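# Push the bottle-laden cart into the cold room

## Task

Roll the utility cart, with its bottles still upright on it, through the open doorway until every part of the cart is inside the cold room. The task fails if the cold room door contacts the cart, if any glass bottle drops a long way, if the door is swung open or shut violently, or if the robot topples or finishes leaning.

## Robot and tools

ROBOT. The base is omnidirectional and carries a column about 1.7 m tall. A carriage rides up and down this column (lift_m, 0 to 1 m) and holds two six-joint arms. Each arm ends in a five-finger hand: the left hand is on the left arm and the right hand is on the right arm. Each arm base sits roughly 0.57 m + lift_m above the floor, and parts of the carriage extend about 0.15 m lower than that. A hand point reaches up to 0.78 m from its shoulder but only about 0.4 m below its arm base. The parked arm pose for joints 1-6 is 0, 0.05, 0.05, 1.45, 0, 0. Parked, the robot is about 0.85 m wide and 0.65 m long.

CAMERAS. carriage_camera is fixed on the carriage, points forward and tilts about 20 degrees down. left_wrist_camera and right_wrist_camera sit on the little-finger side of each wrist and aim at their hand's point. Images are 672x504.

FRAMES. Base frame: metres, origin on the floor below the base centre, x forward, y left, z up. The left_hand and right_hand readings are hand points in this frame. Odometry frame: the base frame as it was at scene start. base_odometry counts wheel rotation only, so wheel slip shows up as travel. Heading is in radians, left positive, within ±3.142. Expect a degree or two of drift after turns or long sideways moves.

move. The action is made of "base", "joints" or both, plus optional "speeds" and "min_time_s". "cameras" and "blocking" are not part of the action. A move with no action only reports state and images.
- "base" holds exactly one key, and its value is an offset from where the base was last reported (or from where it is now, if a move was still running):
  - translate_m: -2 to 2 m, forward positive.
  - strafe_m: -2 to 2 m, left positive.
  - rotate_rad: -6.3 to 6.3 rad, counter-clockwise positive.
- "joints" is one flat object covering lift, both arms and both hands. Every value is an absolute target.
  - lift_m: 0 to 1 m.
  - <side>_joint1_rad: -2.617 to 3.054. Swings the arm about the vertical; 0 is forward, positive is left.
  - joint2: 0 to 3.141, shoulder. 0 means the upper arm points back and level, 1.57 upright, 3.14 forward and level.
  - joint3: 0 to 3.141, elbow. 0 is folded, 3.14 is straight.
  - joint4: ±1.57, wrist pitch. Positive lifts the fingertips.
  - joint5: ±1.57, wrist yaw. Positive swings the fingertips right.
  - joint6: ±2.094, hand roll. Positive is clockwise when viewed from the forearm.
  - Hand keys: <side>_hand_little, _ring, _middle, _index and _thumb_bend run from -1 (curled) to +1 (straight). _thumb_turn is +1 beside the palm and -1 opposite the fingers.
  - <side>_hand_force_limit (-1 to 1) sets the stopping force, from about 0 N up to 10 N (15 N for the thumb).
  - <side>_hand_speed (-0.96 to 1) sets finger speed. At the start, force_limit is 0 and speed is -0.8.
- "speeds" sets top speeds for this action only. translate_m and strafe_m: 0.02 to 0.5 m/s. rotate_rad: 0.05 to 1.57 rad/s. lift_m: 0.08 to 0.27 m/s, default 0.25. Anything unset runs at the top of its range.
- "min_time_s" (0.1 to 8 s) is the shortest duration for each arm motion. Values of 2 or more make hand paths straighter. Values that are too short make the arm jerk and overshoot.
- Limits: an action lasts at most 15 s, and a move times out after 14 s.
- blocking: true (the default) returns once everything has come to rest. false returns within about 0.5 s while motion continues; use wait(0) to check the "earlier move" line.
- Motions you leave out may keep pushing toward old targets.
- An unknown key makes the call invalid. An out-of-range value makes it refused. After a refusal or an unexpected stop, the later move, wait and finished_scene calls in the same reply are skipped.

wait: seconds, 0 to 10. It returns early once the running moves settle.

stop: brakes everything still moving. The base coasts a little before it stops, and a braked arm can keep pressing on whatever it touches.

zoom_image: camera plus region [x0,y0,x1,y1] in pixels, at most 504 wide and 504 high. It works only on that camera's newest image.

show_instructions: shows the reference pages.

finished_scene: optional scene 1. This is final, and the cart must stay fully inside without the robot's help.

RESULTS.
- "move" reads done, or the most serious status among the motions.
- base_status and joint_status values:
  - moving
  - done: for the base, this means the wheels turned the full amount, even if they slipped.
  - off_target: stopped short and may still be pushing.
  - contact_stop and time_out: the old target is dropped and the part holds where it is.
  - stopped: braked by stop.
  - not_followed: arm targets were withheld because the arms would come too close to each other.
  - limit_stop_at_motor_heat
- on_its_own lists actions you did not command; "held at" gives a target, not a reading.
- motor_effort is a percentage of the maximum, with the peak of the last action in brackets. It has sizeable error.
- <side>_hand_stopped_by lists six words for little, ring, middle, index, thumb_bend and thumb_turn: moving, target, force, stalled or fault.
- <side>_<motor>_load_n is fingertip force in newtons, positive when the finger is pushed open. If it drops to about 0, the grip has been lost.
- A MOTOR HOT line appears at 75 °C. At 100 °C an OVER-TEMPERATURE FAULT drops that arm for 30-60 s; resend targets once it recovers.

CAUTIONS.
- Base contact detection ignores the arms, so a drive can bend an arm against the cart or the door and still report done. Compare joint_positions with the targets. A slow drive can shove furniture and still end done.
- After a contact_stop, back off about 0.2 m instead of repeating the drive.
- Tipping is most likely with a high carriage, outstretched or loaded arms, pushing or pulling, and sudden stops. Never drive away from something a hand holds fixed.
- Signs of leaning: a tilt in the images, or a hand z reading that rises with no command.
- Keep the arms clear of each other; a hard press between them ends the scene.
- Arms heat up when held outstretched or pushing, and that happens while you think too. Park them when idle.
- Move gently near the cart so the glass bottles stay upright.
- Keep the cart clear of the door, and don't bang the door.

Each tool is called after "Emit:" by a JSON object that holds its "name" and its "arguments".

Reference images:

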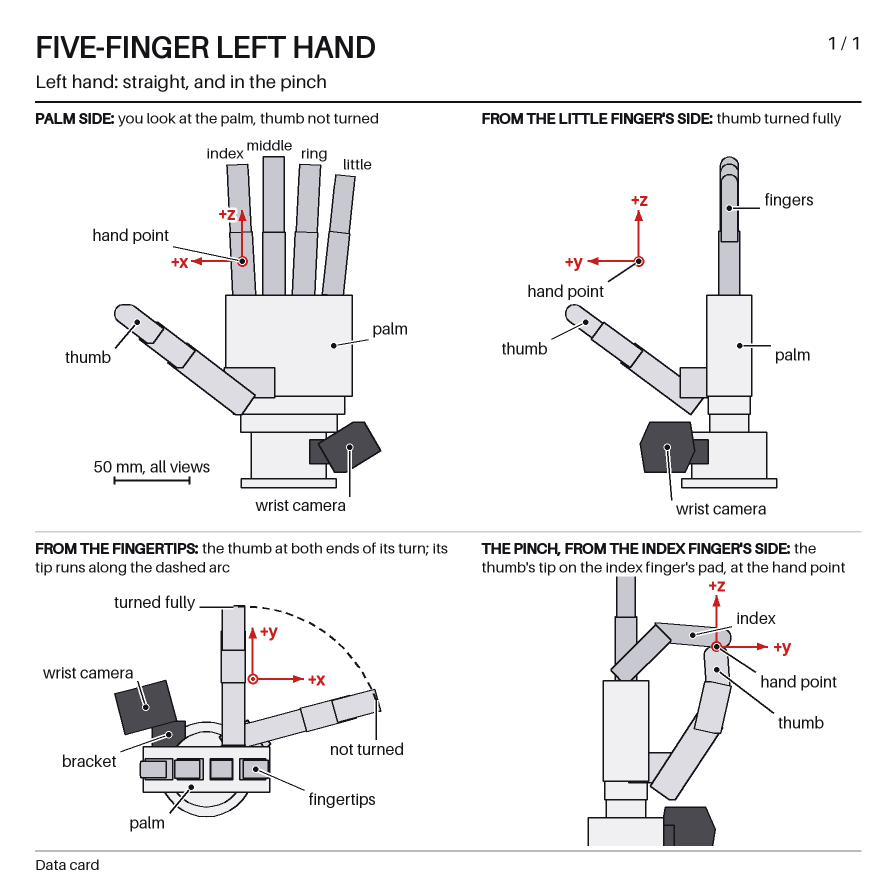

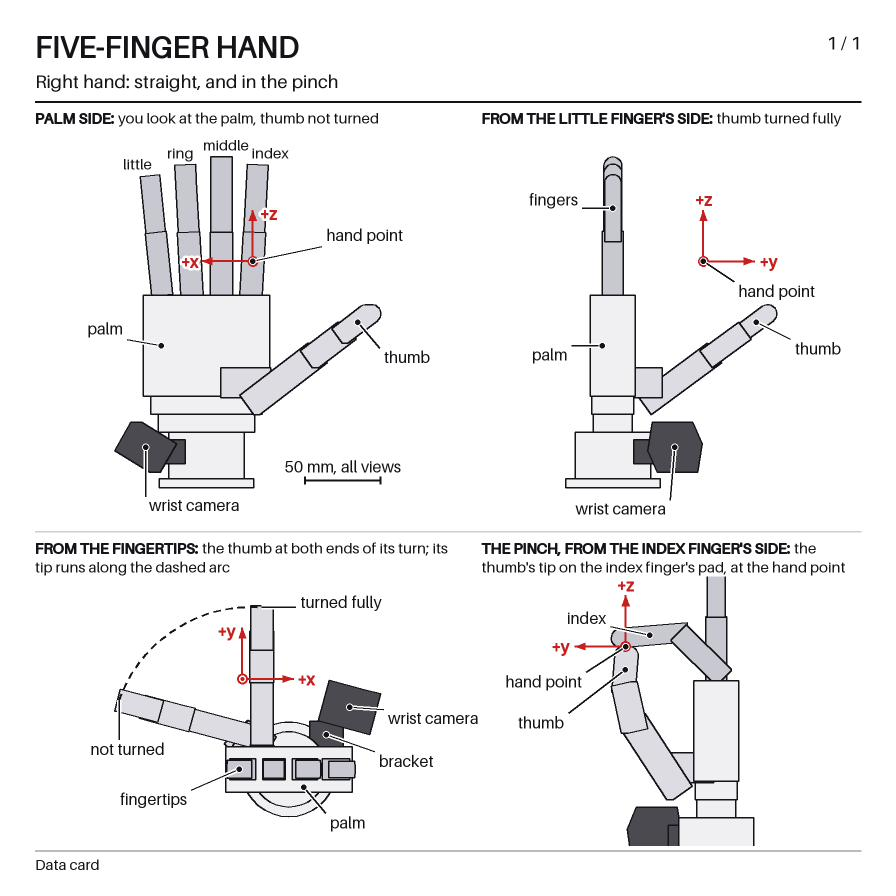

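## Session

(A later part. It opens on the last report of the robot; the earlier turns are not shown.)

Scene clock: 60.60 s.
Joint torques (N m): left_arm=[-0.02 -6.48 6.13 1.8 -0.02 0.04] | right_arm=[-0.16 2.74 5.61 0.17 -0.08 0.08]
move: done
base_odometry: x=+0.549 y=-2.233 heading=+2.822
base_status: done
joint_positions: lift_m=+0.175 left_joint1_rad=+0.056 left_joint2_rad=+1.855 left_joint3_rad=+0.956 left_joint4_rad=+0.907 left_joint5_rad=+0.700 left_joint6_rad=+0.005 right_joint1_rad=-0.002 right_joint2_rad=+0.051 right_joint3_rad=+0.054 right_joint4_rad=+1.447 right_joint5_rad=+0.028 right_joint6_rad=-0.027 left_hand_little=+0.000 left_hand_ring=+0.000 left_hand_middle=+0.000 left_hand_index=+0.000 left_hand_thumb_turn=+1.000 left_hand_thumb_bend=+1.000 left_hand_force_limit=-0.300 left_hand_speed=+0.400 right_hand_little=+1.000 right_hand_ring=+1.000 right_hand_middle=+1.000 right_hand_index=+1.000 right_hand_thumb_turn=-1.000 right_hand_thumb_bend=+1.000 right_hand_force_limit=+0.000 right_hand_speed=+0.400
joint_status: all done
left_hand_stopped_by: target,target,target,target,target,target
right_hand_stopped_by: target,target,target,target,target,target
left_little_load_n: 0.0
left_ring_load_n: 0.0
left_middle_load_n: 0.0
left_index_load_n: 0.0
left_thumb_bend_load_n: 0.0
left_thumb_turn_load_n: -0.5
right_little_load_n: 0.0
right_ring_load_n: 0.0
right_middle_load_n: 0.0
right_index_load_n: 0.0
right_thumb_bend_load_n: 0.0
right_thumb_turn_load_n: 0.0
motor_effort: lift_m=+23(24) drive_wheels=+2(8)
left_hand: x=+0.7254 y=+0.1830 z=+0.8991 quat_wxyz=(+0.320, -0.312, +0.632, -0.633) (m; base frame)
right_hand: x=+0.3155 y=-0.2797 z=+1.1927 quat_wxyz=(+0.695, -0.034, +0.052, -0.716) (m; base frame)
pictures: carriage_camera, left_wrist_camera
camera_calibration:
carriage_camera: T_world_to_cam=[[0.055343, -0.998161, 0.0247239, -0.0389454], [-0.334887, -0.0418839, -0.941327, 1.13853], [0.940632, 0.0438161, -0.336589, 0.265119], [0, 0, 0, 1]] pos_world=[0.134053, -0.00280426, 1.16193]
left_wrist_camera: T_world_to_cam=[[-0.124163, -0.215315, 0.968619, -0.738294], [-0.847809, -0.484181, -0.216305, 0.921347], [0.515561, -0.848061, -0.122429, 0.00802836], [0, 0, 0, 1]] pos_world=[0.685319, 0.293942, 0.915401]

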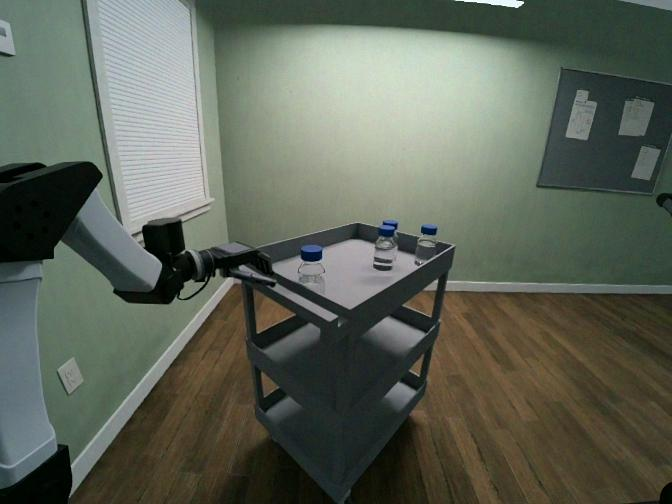

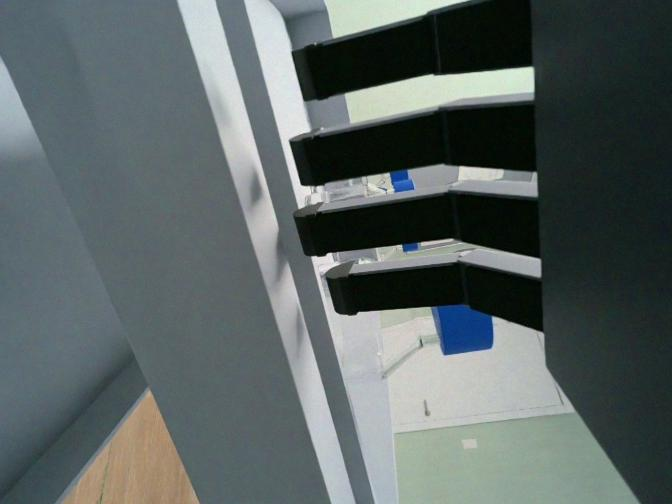

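Emit:
{"name": "move", "arguments": {"base": {"translate_m": 0.015}, "speeds": {"translate_m": 0.1}, "cameras": []}}

Emit:
{"name": "move", "arguments": {"joints": {"lift_m": 0.135}, "speeds": {"lift_m": 0.08}, "cameras": ["carriage_camera", "left_wrist_camera"]}}

Emit:
{"name": "zoom_image", "arguments": {"camera": "carriage_camera", "region": [230, 235, 350, 325]}}

Scene clock: 61.57 s.
Joint torques (N m): left_arm=[0.18 -6.39 6.04 1.83 -0.03 0.04] | right_arm=[-0.29 2.82 6 0.2 -0.06 0.06]
move: done
base_odometry: x=+0.535 y=-2.228 heading=+2.822
base_status: done
joint_positions: lift_m=+0.175 left_joint1_rad=+0.056 left_joint2_rad=+1.855 left_joint3_rad=+0.956 left_joint4_rad=+0.907 left_joint5_rad=+0.700 left_joint6_rad=+0.005 right_joint1_rad=-0.002 right_joint2_rad=+0.051 right_joint3_rad=+0.054 right_joint4_rad=+1.446 right_joint5_rad=+0.028 right_joint6_rad=-0.027 left_hand_little=+0.000 left_hand_ring=+0.000 left_hand_middle=+0.000 left_hand_index=+0.000 left_hand_thumb_turn=+1.000 left_hand_thumb_bend=+1.000 left_hand_force_limit=-0.300 left_hand_speed=+0.400 right_hand_little=+1.000 right_hand_ring=+1.000 right_hand_middle=+1.000 right_hand_index=+1.000 right_hand_thumb_turn=-1.000 right_hand_thumb_bend=+1.000 right_hand_force_limit=+0.000 right_hand_speed=+0.400
joint_status: not commanded
left_hand_stopped_by: target,target,target,target,target,target
right_hand_stopped_by: target,target,target,target,target,target
left_little_load_n: 0.0
left_ring_load_n: 0.0
left_middle_load_n: 0.0
left_index_load_n: 0.0
left_thumb_bend_load_n: 0.0
left_thumb_turn_load_n: 0.0
right_little_load_n: 0.0
right_ring_load_n: 0.0
right_middle_load_n: 0.0
right_index_load_n: 0.0
right_thumb_bend_load_n: 0.0
right_thumb_turn_load_n: 0.0
motor_effort: lift_m=+23(24) drive_wheels=-3(8)
left_hand: x=+0.7253 y=+0.1830 z=+0.8989 quat_wxyz=(+0.320, -0.312, +0.632, -0.633) (m; base frame)
right_hand: x=+0.3156 y=-0.2797 z=+1.1927 quat_wxyz=(+0.695, -0.034, +0.052, -0.716) (m; base frame)
pictures: none
No camera images: "cameras" was empty.

Scene clock: 62.47 s.
Joint torques (N m): left_arm=[0.14 -6.38 6.08 1.85 -0.01 0.05] | right_arm=[-0.35 2.73 5.68 0.16 -0.04 0.07]
move: done
base_odometry: x=+0.535 y=-2.228 heading=+2.822
base_status: not commanded
joint_positions: lift_m=+0.135 left_joint1_rad=+0.056 left_joint2_rad=+1.855 left_joint3_rad=+0.956 left_joint4_rad=+0.905 left_joint5_rad=+0.700 left_joint6_rad=+0.005 right_joint1_rad=-0.002 right_joint2_rad=+0.051 right_joint3_rad=+0.054 right_joint4_rad=+1.446 right_joint5_rad=+0.028 right_joint6_rad=-0.027 left_hand_little=+0.000 left_hand_ring=+0.000 left_hand_middle=+0.000 left_hand_index=+0.000 left_hand_thumb_turn=+1.000 left_hand_thumb_bend=+1.000 left_hand_force_limit=-0.300 left_hand_speed=+0.400 right_hand_little=+1.000 right_hand_ring=+1.000 right_hand_middle=+1.000 right_hand_index=+1.000 right_hand_thumb_turn=-1.000 right_hand_thumb_bend=+1.000 right_hand_force_limit=+0.000 right_hand_speed=+0.400
joint_status: all done
left_hand_stopped_by: target,target,target,target,target,target
right_hand_stopped_by: target,target,target,target,target,target
left_little_load_n: 0.0
left_ring_load_n: 0.0
left_middle_load_n: 0.0
left_index_load_n: 0.0
left_thumb_bend_load_n: 0.0
left_thumb_turn_load_n: 0.0
right_little_load_n: 0.0
right_ring_load_n: 0.0
right_middle_load_n: 0.0
right_index_load_n: 0.0
right_thumb_bend_load_n: 0.0
right_thumb_turn_load_n: 0.0
motor_effort: lift_m=+25(28) drive_wheels=+2(3)
left_hand: x=+0.7252 y=+0.1830 z=+0.8584 quat_wxyz=(+0.319, -0.313, +0.633, -0.632) (m; base frame)
right_hand: x=+0.3157 y=-0.2797 z=+1.1524 quat_wxyz=(+0.695, -0.034, +0.053, -0.716) (m; base frame)
pictures: carriage_camera, left_wrist_camera
camera_calibration:
carriage_camera: T_world_to_cam=[[0.055343, -0.998161, 0.0247239, -0.0379515], [-0.334887, -0.0418839, -0.941327, 1.10069], [0.940632, 0.0438161, -0.336589, 0.251589], [0, 0, 0, 1]] pos_world=[0.134053, -0.00280426, 1.12173]
left_wrist_camera: T_world_to_cam=[[-0.121489, -0.215199, 0.968984, -0.701161], [-0.848387, -0.484232, -0.213911, 0.910797], [0.515247, -0.848062, -0.123743, 0.00447306], [0, 0, 0, 1]] pos_world=[0.685221, 0.293942, 0.874796]

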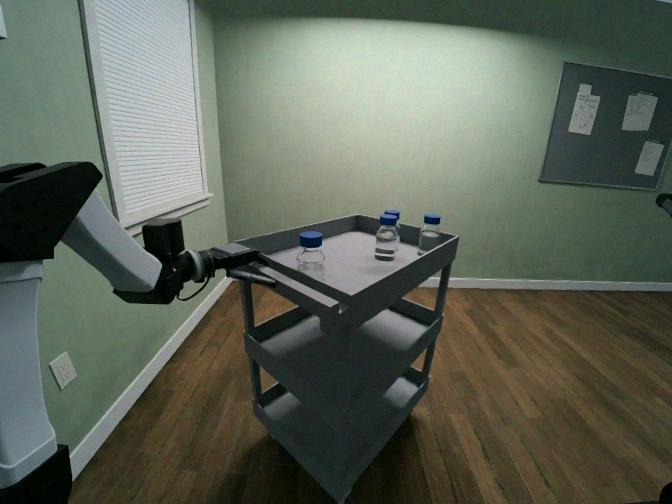

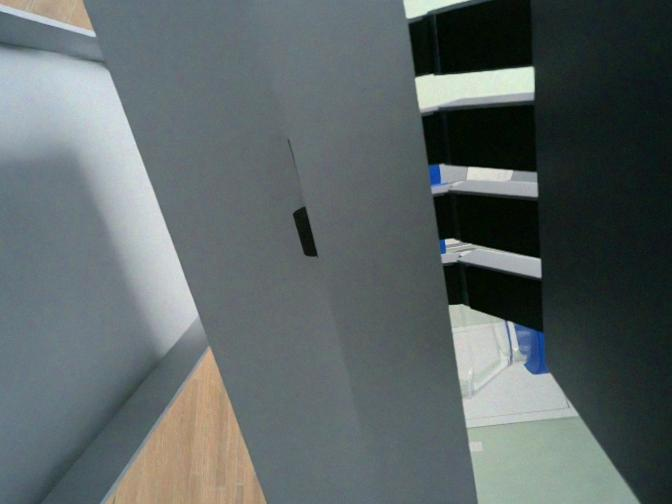

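Scaled by 4.200 from the camera's 672x504 image, which has a finer 960x720 frame.

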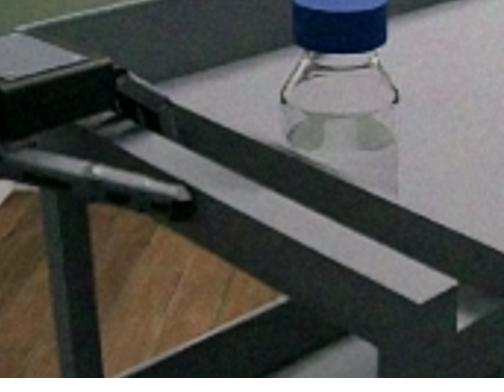

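Emit:
{"name": "move", "arguments": {"joints": {"left_hand_thumb_turn": -1, "left_hand_speed": -0.4, "left_hand_force_limit": -0.2}, "cameras": []}}

Emit:
{"name": "move", "arguments": {"joints": {"left_hand_little": -0.7, "left_hand_ring": -0.7, "left_hand_middle": -0.7, "left_hand_index": -0.7, "left_hand_speed": -0.6, "left_hand_force_limit": 0.0}, "cameras": []}}

Emit:
{"name": "move", "arguments": {"joints": {"left_hand_thumb_bend": -0.9, "left_hand_speed": -0.6, "left_hand_force_limit": 0.0}, "cameras": ["carriage_camera", "left_wrist_camera"]}}

Scene clock: 64.83 s.
Joint torques (N m): left_arm=[0.17 -6.41 6.09 1.84 -0.03 0.06] | right_arm=[-0.21 2.69 5.96 0.15 -0.04 0.06]
move: done
base_odometry: x=+0.535 y=-2.228 heading=+2.822
base_status: not commanded
joint_positions: lift_m=+0.135 left_joint1_rad=+0.056 left_joint2_rad=+1.855 left_joint3_rad=+0.956 left_joint4_rad=+0.905 left_joint5_rad=+0.700 left_joint6_rad=+0.005 right_joint1_rad=-0.002 right_joint2_rad=+0.051 right_joint3_rad=+0.054 right_joint4_rad=+1.446 right_joint5_rad=+0.028 right_joint6_rad=-0.027 left_hand_little=+0.000 left_hand_ring=+0.000 left_hand_middle=+0.000 left_hand_index=+0.000 left_hand_thumb_turn=-1.000 left_hand_thumb_bend=+1.000 left_hand_force_limit=-0.200 left_hand_speed=-0.400 right_hand_little=+1.000 right_hand_ring=+1.000 right_hand_middle=+1.000 right_hand_index=+1.000 right_hand_thumb_turn=-1.000 right_hand_thumb_bend=+1.000 right_hand_force_limit=+0.000 right_hand_speed=+0.400
joint_status: all done
left_hand_stopped_by: target,target,target,target,target,target
right_hand_stopped_by: target,target,target,target,target,target
left_little_load_n: 0.0
left_ring_load_n: 0.0
left_middle_load_n: 0.0
left_index_load_n: 0.0
left_thumb_bend_load_n: 0.0
left_thumb_turn_load_n: 0.0
right_little_load_n: 0.0
right_ring_load_n: 0.0
right_middle_load_n: 0.0
right_index_load_n: 0.0
right_thumb_bend_load_n: 0.0
right_thumb_turn_load_n: 0.0
motor_effort: lift_m=+25(25) drive_wheels=+1(2)
left_hand: x=+0.7252 y=+0.1830 z=+0.8584 quat_wxyz=(+0.319, -0.313, +0.633, -0.632) (m; base frame)
right_hand: x=+0.3157 y=-0.2797 z=+1.1524 quat_wxyz=(+0.695, -0.034, +0.053, -0.716) (m; base frame)
pictures: none
No camera images: "cameras" was empty.

Scene clock: 65.80 s.
Joint torques (N m): left_arm=[1.01 -6.41 6.01 1.79 -0.03 0.06] | right_arm=[-0.17 2.66 5.87 0.15 -0.06 0.06]
move: off_target
base_odometry: x=+0.535 y=-2.228 heading=+2.822
base_status: not commanded
joint_positions: lift_m=+0.135 left_joint1_rad=+0.047 left_joint2_rad=+1.855 left_joint3_rad=+0.956 left_joint4_rad=+0.911 left_joint5_rad=+0.699 left_joint6_rad=+0.005 right_joint1_rad=-0.002 right_joint2_rad=+0.051 right_joint3_rad=+0.054 right_joint4_rad=+1.447 right_joint5_rad=+0.028 right_joint6_rad=-0.027 left_hand_little=-0.178 left_hand_ring=-0.214 left_hand_middle=-0.253 left_hand_index=-0.288 left_hand_thumb_turn=-1.000 left_hand_thumb_bend=+1.000 left_hand_force_limit=+0.000 left_hand_speed=-0.600 right_hand_little=+1.000 right_hand_ring=+1.000 right_hand_middle=+1.000 right_hand_index=+1.000 right_hand_thumb_turn=-1.000 right_hand_thumb_bend=+1.000 right_hand_force_limit=+0.000 right_hand_speed=+0.400
joint_status: left_hand_little off_target (ended at -0.178, target -0.700); left_hand_ring off_target (ended at -0.214, target -0.700); left_hand_middle off_target (ended at -0.253, target -0.700); left_hand_index off_target (ended at -0.288, target -0.700); the others done
left_hand_stopped_by: force,force,force,force,target,target
right_hand_stopped_by: target,target,target,target,target,target
left_little_load_n: 0.0
left_ring_load_n: 0.0
left_middle_load_n: 0.0
left_index_load_n: 6.0
left_thumb_bend_load_n: 0.0
left_thumb_turn_load_n: 0.0
right_little_load_n: 0.0
right_ring_load_n: 0.0
right_middle_load_n: 0.0
right_index_load_n: 0.0
right_thumb_bend_load_n: 0.0
right_thumb_turn_load_n: 0.0
motor_effort: lift_m=+25(25) drive_wheels=-3(3)
left_hand: x=+0.7245 y=+0.1783 z=+0.8597 quat_wxyz=(+0.319, -0.308, +0.633, -0.635) (m; base frame)
right_hand: x=+0.3156 y=-0.2797 z=+1.1524 quat_wxyz=(+0.695, -0.034, +0.052, -0.716) (m; base frame)
pictures: none
No camera images: "cameras" was empty.

Scene clock: 69.43 s.
Joint torques (N m): left_arm=[1.11 -6.39 6.08 1.81 -0.06 0.04] | right_arm=[-0.29 2.74 5.83 0.18 -0.06 0.07]
move: off_target
base_odometry: x=+0.535 y=-2.228 heading=+2.822
base_status: not commanded
joint_positions: lift_m=+0.135 left_joint1_rad=+0.047 left_joint2_rad=+1.855 left_joint3_rad=+0.956 left_joint4_rad=+0.907 left_joint5_rad=+0.699 left_joint6_rad=+0.005 right_joint1_rad=-0.002 right_joint2_rad=+0.051 right_joint3_rad=+0.054 right_joint4_rad=+1.447 right_joint5_rad=+0.028 right_joint6_rad=-0.027 left_hand_little=-0.178 left_hand_ring=-0.214 left_hand_middle=-0.252 left_hand_index=-0.288 left_hand_thumb_turn=-1.000 left_hand_thumb_bend=+0.191 left_hand_force_limit=+0.000 left_hand_speed=-0.600 right_hand_little=+1.000 right_hand_ring=+1.000 right_hand_middle=+1.000 right_hand_index=+1.000 right_hand_thumb_turn=-1.000 right_hand_thumb_bend=+1.000 right_hand_force_limit=+0.000 right_hand_speed=+0.400
joint_status: left_hand_thumb_bend off_target (ended at +0.191, target -0.900); the others done
left_hand_stopped_by: force,force,force,force,force,target
right_hand_stopped_by: target,target,target,target,target,target
left_little_load_n: 0.0
left_ring_load_n: 0.0
left_middle_load_n: 3.0
left_index_load_n: 8.0
left_thumb_bend_load_n: 9.0
left_thumb_turn_load_n: 0.5
right_little_load_n: 0.0
right_ring_load_n: 0.0
right_middle_load_n: 0.0
right_index_load_n: 0.0
right_thumb_bend_load_n: 0.0
right_thumb_turn_load_n: 0.0
motor_effort: lift_m=+25(25) drive_wheels=-2(3)
left_hand: x=+0.7244 y=+0.1784 z=+0.8589 quat_wxyz=(+0.318, -0.310, +0.633, -0.634) (m; base frame)
right_hand: x=+0.3156 y=-0.2797 z=+1.1524 quat_wxyz=(+0.695, -0.034, +0.052, -0.716) (m; base frame)
pictures: carriage_camera, left_wrist_camera
camera_calibration:
carriage_camera: T_world_to_cam=[[0.055343, -0.998161, 0.0247239, -0.0379515], [-0.334887, -0.0418839, -0.941327, 1.10069], [0.940632, 0.0438161, -0.336589, 0.251589], [0, 0, 0, 1]] pos_world=[0.134053, -0.00280426, 1.12173]
left_wrist_camera: T_world_to_cam=[[-0.125882, -0.214309, 0.96862, -0.699385], [-0.851653, -0.477389, -0.216304, 0.91122], [0.508764, -0.852157, -0.122423, 0.00540728], [0, 0, 0, 1]] pos_world=[0.685253, 0.28973, 0.875201]

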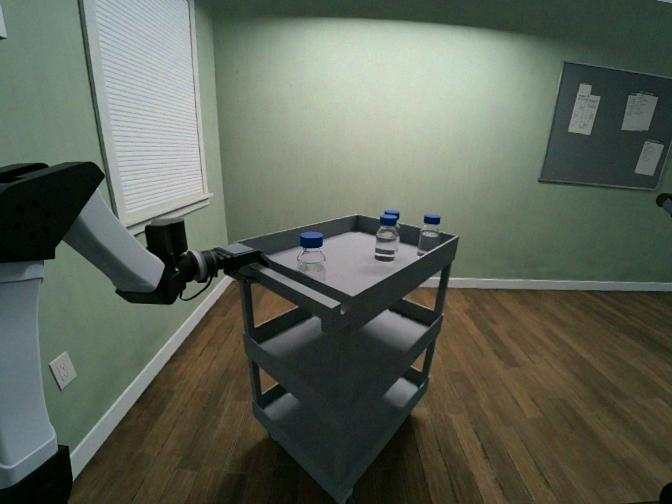

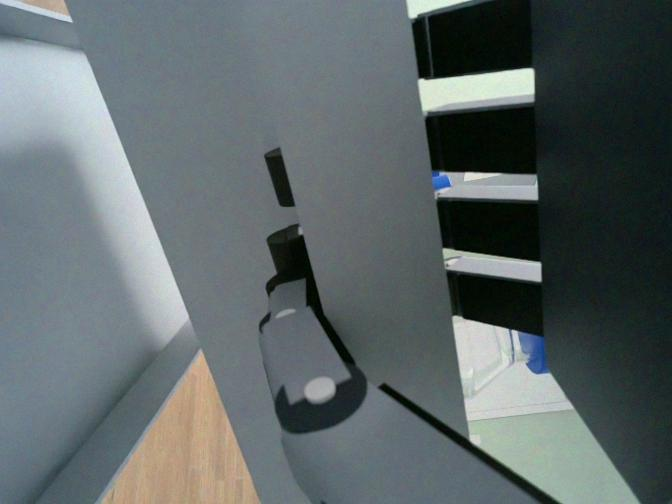

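Emit:
{"name": "move", "arguments": {"base": {"translate_m": -0.25}, "speeds": {"translate_m": 0.1}, "cameras": ["carriage_camera", "left_wrist_camera"]}}

Scene clock: 73.17 s.
Joint torques (N m): left_arm=[-0.29 -6.68 6.34 2.05 0.13 0.03] | right_arm=[-0.17 2.71 5.94 0.27 -0.06 0.06]
move: done
base_odometry: x=+0.772 y=-2.307 heading=+2.822
base_status: done
joint_positions: lift_m=+0.135 left_joint1_rad=+0.061 left_joint2_rad=+1.859 left_joint3_rad=+0.953 left_joint4_rad=+0.888 left_joint5_rad=+0.684 left_joint6_rad=+0.006 right_joint1_rad=-0.002 right_joint2_rad=+0.051 right_joint3_rad=+0.054 right_joint4_rad=+1.447 right_joint5_rad=+0.028 right_joint6_rad=-0.027 left_hand_little=-0.178 left_hand_ring=-0.214 left_hand_middle=-0.252 left_hand_index=-0.288 left_hand_thumb_turn=-1.000 left_hand_thumb_bend=+0.191 left_hand_force_limit=+0.000 left_hand_speed=-0.600 right_hand_little=+1.000 right_hand_ring=+1.000 right_hand_middle=+1.000 right_hand_index=+1.000 right_hand_thumb_turn=-1.000 right_hand_thumb_bend=+1.000 right_hand_force_limit=+0.000 right_hand_speed=+0.400
joint_status: not commanded
left_hand_stopped_by: force,force,force,force,force,target
right_hand_stopped_by: target,target,target,target,target,target
left_little_load_n: 0.0
left_ring_load_n: 0.0
left_middle_load_n: 3.5
left_index_load_n: 4.5
left_thumb_bend_load_n: 6.5
left_thumb_turn_load_n: 0.5
right_little_load_n: 0.0
right_ring_load_n: 0.0
right_middle_load_n: 0.0
right_index_load_n: 0.0
right_thumb_bend_load_n: 0.0
right_thumb_turn_load_n: 0.0
motor_effort: lift_m=+25(25) drive_wheels=-2(9)
left_hand: x=+0.7267 y=+0.1877 z=+0.8523 quat_wxyz=(+0.319, -0.327, +0.633, -0.626) (m; base frame)
right_hand: x=+0.3155 y=-0.2797 z=+1.1525 quat_wxyz=(+0.695, -0.034, +0.052, -0.716) (m; base frame)
pictures: carriage_camera, left_wrist_camera
camera_calibration:
carriage_camera: T_world_to_cam=[[0.055343, -0.998161, 0.0247239, -0.0379515], [-0.334887, -0.0418839, -0.941327, 1.10069], [0.940632, 0.0438161, -0.336589, 0.251589], [0, 0, 0, 1]] pos_world=[0.134053, -0.00280426, 1.12173]
left_wrist_camera: T_world_to_cam=[[-0.0958797, -0.217184, 0.97141, -0.714387], [-0.842522, -0.501976, -0.195388, 0.896209], [0.53006, -0.837168, -0.134853, 0.00364472], [0, 0, 0, 1]] pos_world=[0.684649, 0.297773, 0.869563]

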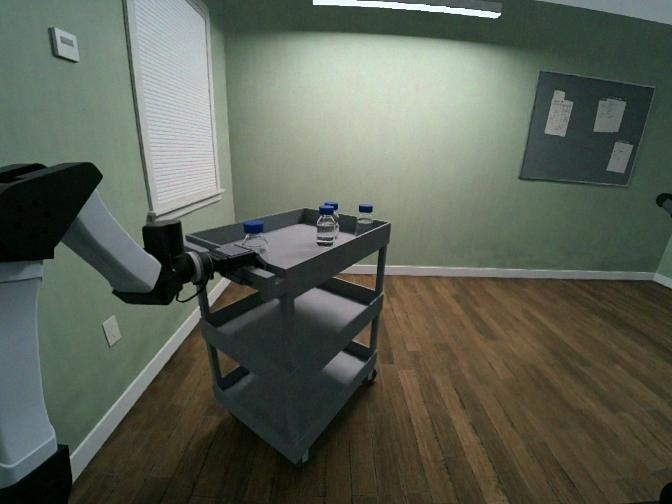

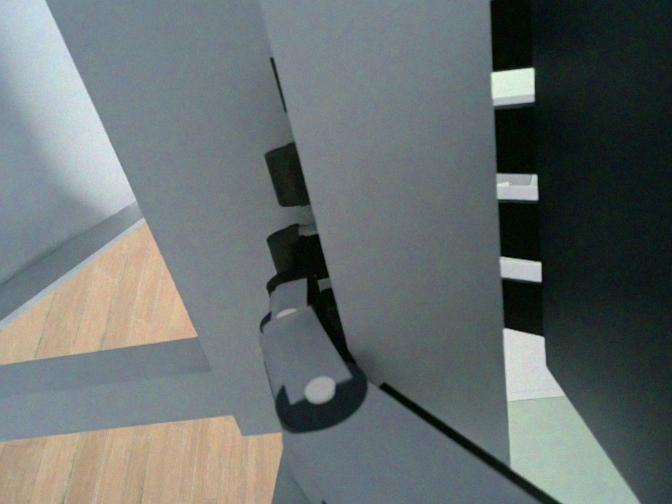

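Emit:
{"name": "move", "arguments": {"base": {"translate_m": -0.25}, "speeds": {"translate_m": 0.12}, "cameras": ["carriage_camera"]}}

Emit:
{"name": "move", "arguments": {"base": {"strafe_m": -0.3}, "speeds": {"strafe_m": 0.12}, "cameras": ["carriage_camera", "left_wrist_camera"]}}

Scene clock: 76.13 s.
Joint torques (N m): left_arm=[-2.7 -6.69 6.6 1.87 0.57 -0.1] | right_arm=[-0.21 2.69 5.71 0.17 -0.07 0.07]
move: done
base_odometry: x=+1.010 y=-2.386 heading=+2.822
base_status: done
joint_positions: lift_m=+0.135 left_joint1_rad=+0.087 left_joint2_rad=+1.859 left_joint3_rad=+0.949 left_joint4_rad=+0.906 left_joint5_rad=+0.638 left_joint6_rad=+0.021 right_joint1_rad=-0.002 right_joint2_rad=+0.051 right_joint3_rad=+0.054 right_joint4_rad=+1.448 right_joint5_rad=+0.028 right_joint6_rad=-0.027 left_hand_little=-0.178 left_hand_ring=-0.214 left_hand_middle=-0.252 left_hand_index=-0.288 left_hand_thumb_turn=-1.000 left_hand_thumb_bend=+0.191 left_hand_force_limit=+0.000 left_hand_speed=-0.600 right_hand_little=+1.000 right_hand_ring=+1.000 right_hand_middle=+1.000 right_hand_index=+1.000 right_hand_thumb_turn=-1.000 right_hand_thumb_bend=+1.000 right_hand_force_limit=+0.000 right_hand_speed=+0.400
joint_status: not commanded
left_hand_stopped_by: force,force,force,force,force,target
right_hand_stopped_by: target,target,target,target,target,target
left_little_load_n: 0.0
left_ring_load_n: 0.0
left_middle_load_n: 3.0
left_index_load_n: 3.5
left_thumb_bend_load_n: 6.5
left_thumb_turn_load_n: 0.5
right_little_load_n: 0.0
right_ring_load_n: 0.0
right_middle_load_n: 0.0
right_index_load_n: 0.0
right_thumb_bend_load_n: 0.0
right_thumb_turn_load_n: 0.0
motor_effort: lift_m=+25(25) drive_wheels=-3(9)
left_hand: x=+0.7362 y=+0.2082 z=+0.8538 quat_wxyz=(+0.350, -0.340, +0.621, -0.613) (m; base frame)
right_hand: x=+0.3153 y=-0.2797 z=+1.1525 quat_wxyz=(+0.695, -0.034, +0.052, -0.716) (m; base frame)
pictures: carriage_camera
camera_calibration:
carriage_camera: T_world_to_cam=[[0.055343, -0.998161, 0.0247239, -0.0379515], [-0.334887, -0.0418839, -0.941327, 1.10069], [0.940632, 0.0438161, -0.336589, 0.251589], [0, 0, 0, 1]] pos_world=[0.134053, -0.00280426, 1.12173]

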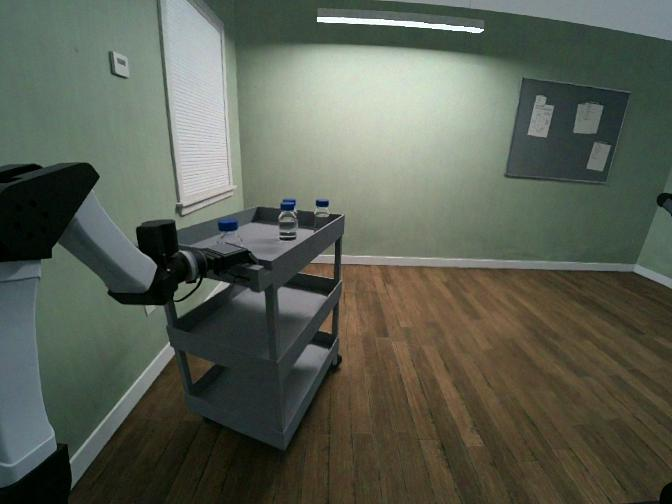

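Scene clock: 79.40 s.
Joint torques (N m): left_arm=[-4.25 -6.75 6.76 1.9 2.46 -0.08] | right_arm=[-0.1 2.67 5.74 0.14 -0.04 0.07]
move: done
base_odometry: x=+1.104 y=-2.101 heading=+2.822
base_status: done
joint_positions: lift_m=+0.135 left_joint1_rad=+0.105 left_joint2_rad=+1.859 left_joint3_rad=+0.949 left_joint4_rad=+0.913 left_joint5_rad=+0.434 left_joint6_rad=+0.022 right_joint1_rad=-0.002 right_joint2_rad=+0.051 right_joint3_rad=+0.054 right_joint4_rad=+1.448 right_joint5_rad=+0.028 right_joint6_rad=-0.027 left_hand_little=-0.180 left_hand_ring=-0.214 left_hand_middle=-0.252 left_hand_index=-0.198 left_hand_thumb_turn=-1.000 left_hand_thumb_bend=+0.191 left_hand_force_limit=+0.000 left_hand_speed=-0.600 right_hand_little=+1.000 right_hand_ring=+1.000 right_hand_middle=+1.000 right_hand_index=+1.000 right_hand_thumb_turn=-1.000 right_hand_thumb_bend=+1.000 right_hand_force_limit=+0.000 right_hand_speed=+0.400
joint_status: not commanded
left_hand_stopped_by: force,force,force,force,force,target
right_hand_stopped_by: target,target,target,target,target,target
left_little_load_n: -19.5
left_ring_load_n: 0.0
left_middle_load_n: 4.0
left_index_load_n: 24.0
left_thumb_bend_load_n: 5.5
left_thumb_turn_load_n: 0.5
right_little_load_n: 0.0
right_ring_load_n: 0.0
right_middle_load_n: 0.0
right_index_load_n: 0.0
right_thumb_bend_load_n: 0.0
right_thumb_turn_load_n: 0.0
motor_effort: lift_m=+25(25) drive_wheels=+0(7)
left_hand: x=+0.7603 y=+0.2514 z=+0.8553 quat_wxyz=(+0.419, -0.404, +0.579, -0.571) (m; base frame)
right_hand: x=+0.3153 y=-0.2797 z=+1.1525 quat_wxyz=(+0.695, -0.034, +0.052, -0.716) (m; base frame)
pictures: carriage_camera, left_wrist_camera
camera_calibration:
carriage_camera: T_world_to_cam=[[0.055343, -0.998161, 0.0247239, -0.0379515], [-0.334887, -0.0418839, -0.941327, 1.10069], [0.940632, 0.0438161, -0.336589, 0.251589], [0, 0, 0, 1]] pos_world=[0.134053, -0.00280426, 1.12173]
left_wrist_camera: T_world_to_cam=[[-0.0526163, -0.256554, 0.965097, -0.717908], [-0.655409, -0.720288, -0.227208, 0.896982], [0.753439, -0.644488, -0.130249, -0.182642], [0, 0, 0, 1]] pos_world=[0.687726, 0.344192, 0.872863]

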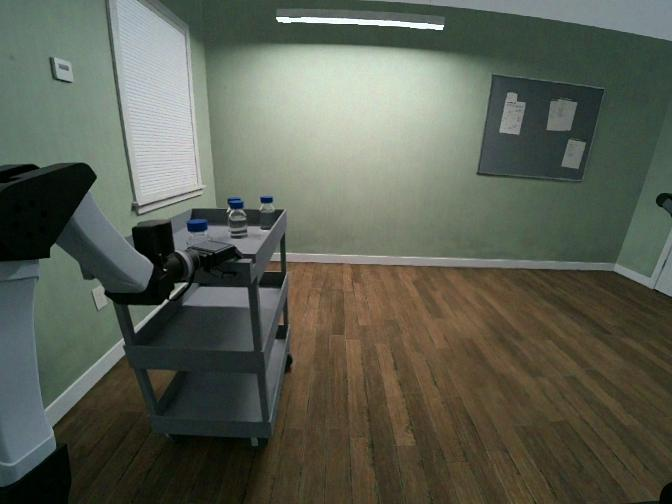

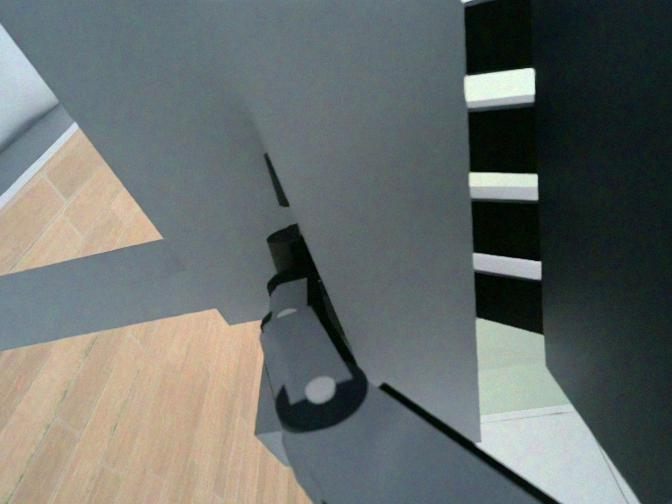

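Emit:
{"name": "move", "arguments": {"base": {"strafe_m": 0.05}, "speeds": {"strafe_m": 0.1}, "cameras": []}}

Emit:
{"name": "move", "arguments": {"joints": {"left_hand_speed": -0.3, "left_hand_thumb_bend": 1, "left_hand_little": 1, "left_hand_ring": 1, "left_hand_middle": 1, "left_hand_index": 1}, "cameras": ["carriage_camera", "left_wrist_camera"]}}

Scene clock: 80.83 s.
Joint torques (N m): left_arm=[-4.29 -6.69 6.93 1.86 1.98 -0.1] | right_arm=[-0.02 2.77 5.76 0.12 -0.07 0.05]
move: done
base_odometry: x=+1.088 y=-2.148 heading=+2.822
base_status: done
joint_positions: lift_m=+0.135 left_joint1_rad=+0.105 left_joint2_rad=+1.859 left_joint3_rad=+0.949 left_joint4_rad=+0.913 left_joint5_rad=+0.485 left_joint6_rad=+0.022 right_joint1_rad=-0.002 right_joint2_rad=+0.051 right_joint3_rad=+0.054 right_joint4_rad=+1.448 right_joint5_rad=+0.028 right_joint6_rad=-0.027 left_hand_little=-0.180 left_hand_ring=-0.214 left_hand_middle=-0.252 left_hand_index=-0.192 left_hand_thumb_turn=-1.000 left_hand_thumb_bend=+0.191 left_hand_force_limit=+0.000 left_hand_speed=-0.600 right_hand_little=+1.000 right_hand_ring=+1.000 right_hand_middle=+1.000 right_hand_index=+1.000 right_hand_thumb_turn=-1.000 right_hand_thumb_bend=+1.000 right_hand_force_limit=+0.000 right_hand_speed=+0.400
joint_status: not commanded
left_hand_stopped_by: force,force,force,force,force,target
right_hand_stopped_by: target,target,target,target,target,target
left_little_load_n: -14.0
left_ring_load_n: 0.0
left_middle_load_n: 3.5
left_index_load_n: 18.5
left_thumb_bend_load_n: 6.0
left_thumb_turn_load_n: 0.5
right_little_load_n: 0.0
right_ring_load_n: 0.0
right_middle_load_n: 0.0
right_index_load_n: 0.0
right_thumb_bend_load_n: 0.0
right_thumb_turn_load_n: 0.0
motor_effort: lift_m=+25(25) drive_wheels=+1(8)
left_hand: x=+0.7555 y=+0.2425 z=+0.8553 quat_wxyz=(+0.404, -0.389, +0.589, -0.581) (m; base frame)
right_hand: x=+0.3153 y=-0.2797 z=+1.1525 quat_wxyz=(+0.695, -0.034, +0.052, -0.716) (m; base frame)
pictures: none
No camera images: "cameras" was empty.

Scene clock: 82.13 s.
Joint torques (N m): left_arm=[-0.23 -6.06 6.72 1.92 0.14 0.25] | right_arm=[-0.31 2.67 5.9 0.15 -0.04 0.06]
move: done
base_odometry: x=+1.088 y=-2.148 heading=+2.822
base_status: not commanded
joint_positions: lift_m=+0.135 left_joint1_rad=+0.059 left_joint2_rad=+1.851 left_joint3_rad=+0.949 left_joint4_rad=+0.902 left_joint5_rad=+0.682 left_joint6_rad=-0.014 right_joint1_rad=-0.002 right_joint2_rad=+0.051 right_joint3_rad=+0.054 right_joint4_rad=+1.447 right_joint5_rad=+0.028 right_joint6_rad=-0.027 left_hand_little=+1.000 left_hand_ring=+1.000 left_hand_middle=+1.000 left_hand_index=+1.000 left_hand_thumb_turn=-1.000 left_hand_thumb_bend=+1.000 left_hand_force_limit=+0.000 left_hand_speed=-0.300 right_hand_little=+1.000 right_hand_ring=+1.000 right_hand_middle=+1.000 right_hand_index=+1.000 right_hand_thumb_turn=-1.000 right_hand_thumb_bend=+1.000 right_hand_force_limit=+0.000 right_hand_speed=+0.400
joint_status: all done
left_hand_stopped_by: target,target,target,target,target,target
right_hand_stopped_by: target,target,target,target,target,target
left_little_load_n: -0.5
left_ring_load_n: 0.0
left_middle_load_n: 0.0
left_index_load_n: 0.0
left_thumb_bend_load_n: 0.0
left_thumb_turn_load_n: 0.0
right_little_load_n: 0.0
right_ring_load_n: 0.0
right_middle_load_n: 0.0
right_index_load_n: 0.0
right_thumb_bend_load_n: 0.5
right_thumb_turn_load_n: 0.0
motor_effort: lift_m=+25(25) drive_wheels=+0(2)
left_hand: x=+0.7256 y=+0.1860 z=+0.8575 quat_wxyz=(+0.318, -0.327, +0.627, -0.631) (m; base frame)
right_hand: x=+0.3155 y=-0.2797 z=+1.1525 quat_wxyz=(+0.695, -0.034, +0.052, -0.716) (m; base frame)
pictures: carriage_camera, left_wrist_camera
camera_calibration:
carriage_camera: T_world_to_cam=[[0.055343, -0.998161, 0.0247239, -0.037954], [-0.334887, -0.0418839, -0.941327, 1.10078], [0.940632, 0.0438161, -0.336589, 0.251622], [0, 0, 0, 1]] pos_world=[0.134053, -0.00280426, 1.12183]
left_wrist_camera: T_world_to_cam=[[-0.10086, -0.20253, 0.974068, -0.721301], [-0.841439, -0.505039, -0.192135, 0.892562], [0.530856, -0.838998, -0.119479, -0.00990392], [0, 0, 0, 1]] pos_world=[0.683544, 0.296385, 0.872906]

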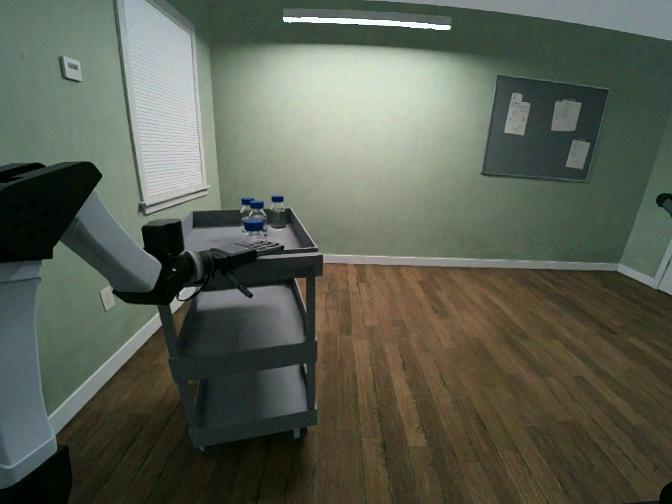

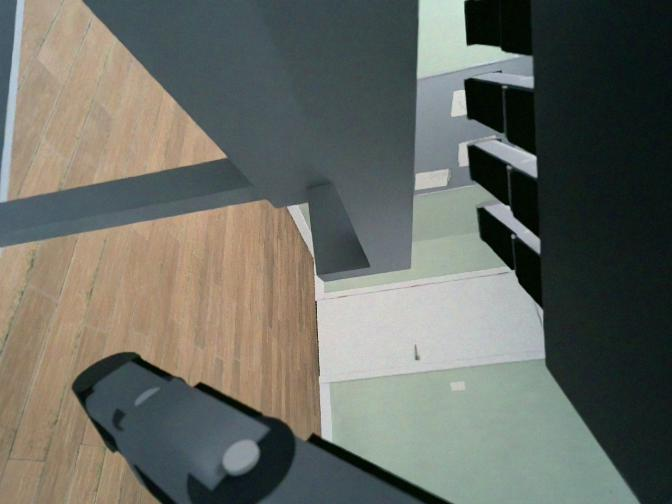

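Emit:
{"name": "move", "arguments": {"base": {"translate_m": -0.2}, "speeds": {"translate_m": 0.15}, "cameras": []}}

Emit:
{"name": "move", "arguments": {"base": {"strafe_m": 0.35}, "speeds": {"strafe_m": 0.3}, "cameras": ["carriage_camera"]}}

Emit:
{"name": "zoom_image", "arguments": {"camera": "carriage_camera", "region": [220, 180, 460, 360]}}

Scene clock: 84.43 s.
Joint torques (N m): left_arm=[-0.09 -6.28 6.74 1.88 0.1 0.23] | right_arm=[-0.24 2.76 5.72 0.22 -0.03 0.03]
move: done
base_odometry: x=+1.278 y=-2.211 heading=+2.822
base_status: done
joint_positions: lift_m=+0.135 left_joint1_rad=+0.059 left_joint2_rad=+1.851 left_joint3_rad=+0.949 left_joint4_rad=+0.903 left_joint5_rad=+0.683 left_joint6_rad=-0.014 right_joint1_rad=-0.002 right_joint2_rad=+0.051 right_joint3_rad=+0.054 right_joint4_rad=+1.448 right_joint5_rad=+0.028 right_joint6_rad=-0.027 left_hand_little=+1.000 left_hand_ring=+1.000 left_hand_middle=+1.000 left_hand_index=+1.000 left_hand_thumb_turn=-1.000 left_hand_thumb_bend=+1.000 left_hand_force_limit=+0.000 left_hand_speed=-0.300 right_hand_little=+1.000 right_hand_ring=+1.000 right_hand_middle=+1.000 right_hand_index=+1.000 right_hand_thumb_turn=-1.000 right_hand_thumb_bend=+1.000 right_hand_force_limit=+0.000 right_hand_speed=+0.400
joint_status: not commanded
left_hand_stopped_by: target,target,target,target,target,target
right_hand_stopped_by: target,target,target,target,target,target
left_little_load_n: 0.0
left_ring_load_n: 0.0
left_middle_load_n: 0.0
left_index_load_n: 0.0
left_thumb_bend_load_n: 0.0
left_thumb_turn_load_n: 0.0
right_little_load_n: 0.0
right_ring_load_n: 0.0
right_middle_load_n: 0.0
right_index_load_n: 0.0
right_thumb_bend_load_n: 0.0
right_thumb_turn_load_n: 0.0
motor_effort: lift_m=+25(25) drive_wheels=-2(6)
left_hand: x=+0.7256 y=+0.1859 z=+0.8578 quat_wxyz=(+0.318, -0.326, +0.627, -0.632) (m; base frame)
right_hand: x=+0.3153 y=-0.2797 z=+1.1526 quat_wxyz=(+0.695, -0.034, +0.052, -0.716) (m; base frame)
pictures: none
No camera images: "cameras" was empty.

Scene clock: 87.20 s.
Joint torques (N m): left_arm=[-0.32 -6.13 6.69 1.86 0.08 0.27] | right_arm=[-0.13 2.67 5.74 0.13 -0.04 0.03]
move: done
base_odometry: x=+1.169 y=-2.543 heading=+2.822
base_status: done
joint_positions: lift_m=+0.135 left_joint1_rad=+0.061 left_joint2_rad=+1.851 left_joint3_rad=+0.949 left_joint4_rad=+0.903 left_joint5_rad=+0.686 left_joint6_rad=-0.014 right_joint1_rad=-0.002 right_joint2_rad=+0.051 right_joint3_rad=+0.054 right_joint4_rad=+1.448 right_joint5_rad=+0.028 right_joint6_rad=-0.027 left_hand_little=+1.000 left_hand_ring=+1.000 left_hand_middle=+1.000 left_hand_index=+1.000 left_hand_thumb_turn=-1.000 left_hand_thumb_bend=+1.000 left_hand_force_limit=+0.000 left_hand_speed=-0.300 right_hand_little=+1.000 right_hand_ring=+1.000 right_hand_middle=+1.000 right_hand_index=+1.000 right_hand_thumb_turn=-1.000 right_hand_thumb_bend=+1.000 right_hand_force_limit=+0.000 right_hand_speed=+0.400
joint_status: not commanded
left_hand_stopped_by: target,target,target,target,target,target
right_hand_stopped_by: target,target,target,target,target,target
left_little_load_n: 0.0
left_ring_load_n: 0.0
left_middle_load_n: 0.0
left_index_load_n: 0.0
left_thumb_bend_load_n: 0.0
left_thumb_turn_load_n: 0.0
right_little_load_n: 0.0
right_ring_load_n: 0.0
right_middle_load_n: 0.0
right_index_load_n: 0.0
right_thumb_bend_load_n: 0.0
right_thumb_turn_load_n: 0.0
motor_effort: lift_m=+25(25) drive_wheels=-3(7)
left_hand: x=+0.7253 y=+0.1862 z=+0.8578 quat_wxyz=(+0.318, -0.326, +0.627, -0.632) (m; base frame)
right_hand: x=+0.3153 y=-0.2797 z=+1.1526 quat_wxyz=(+0.695, -0.034, +0.052, -0.716) (m; base frame)
pictures: carriage_camera
camera_calibration:
carriage_camera: T_world_to_cam=[[0.055343, -0.998161, 0.0247239, -0.037954], [-0.334887, -0.0418839, -0.941327, 1.10078], [0.940632, 0.0438161, -0.336589, 0.251622], [0, 0, 0, 1]] pos_world=[0.134053, -0.00280426, 1.12183]

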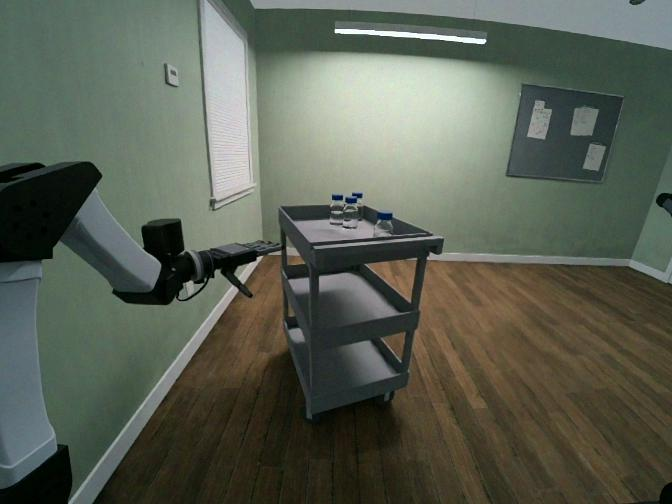

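Scaled by 2.100 from the camera's 672x504 image, which has a finer 960x720 frame.

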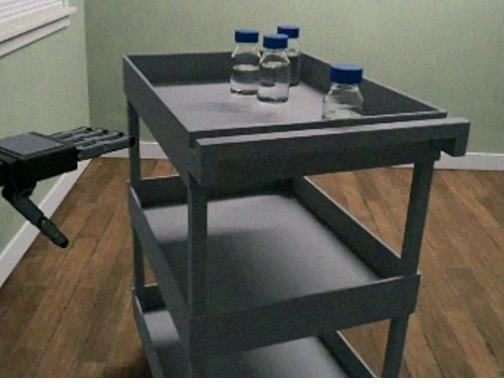

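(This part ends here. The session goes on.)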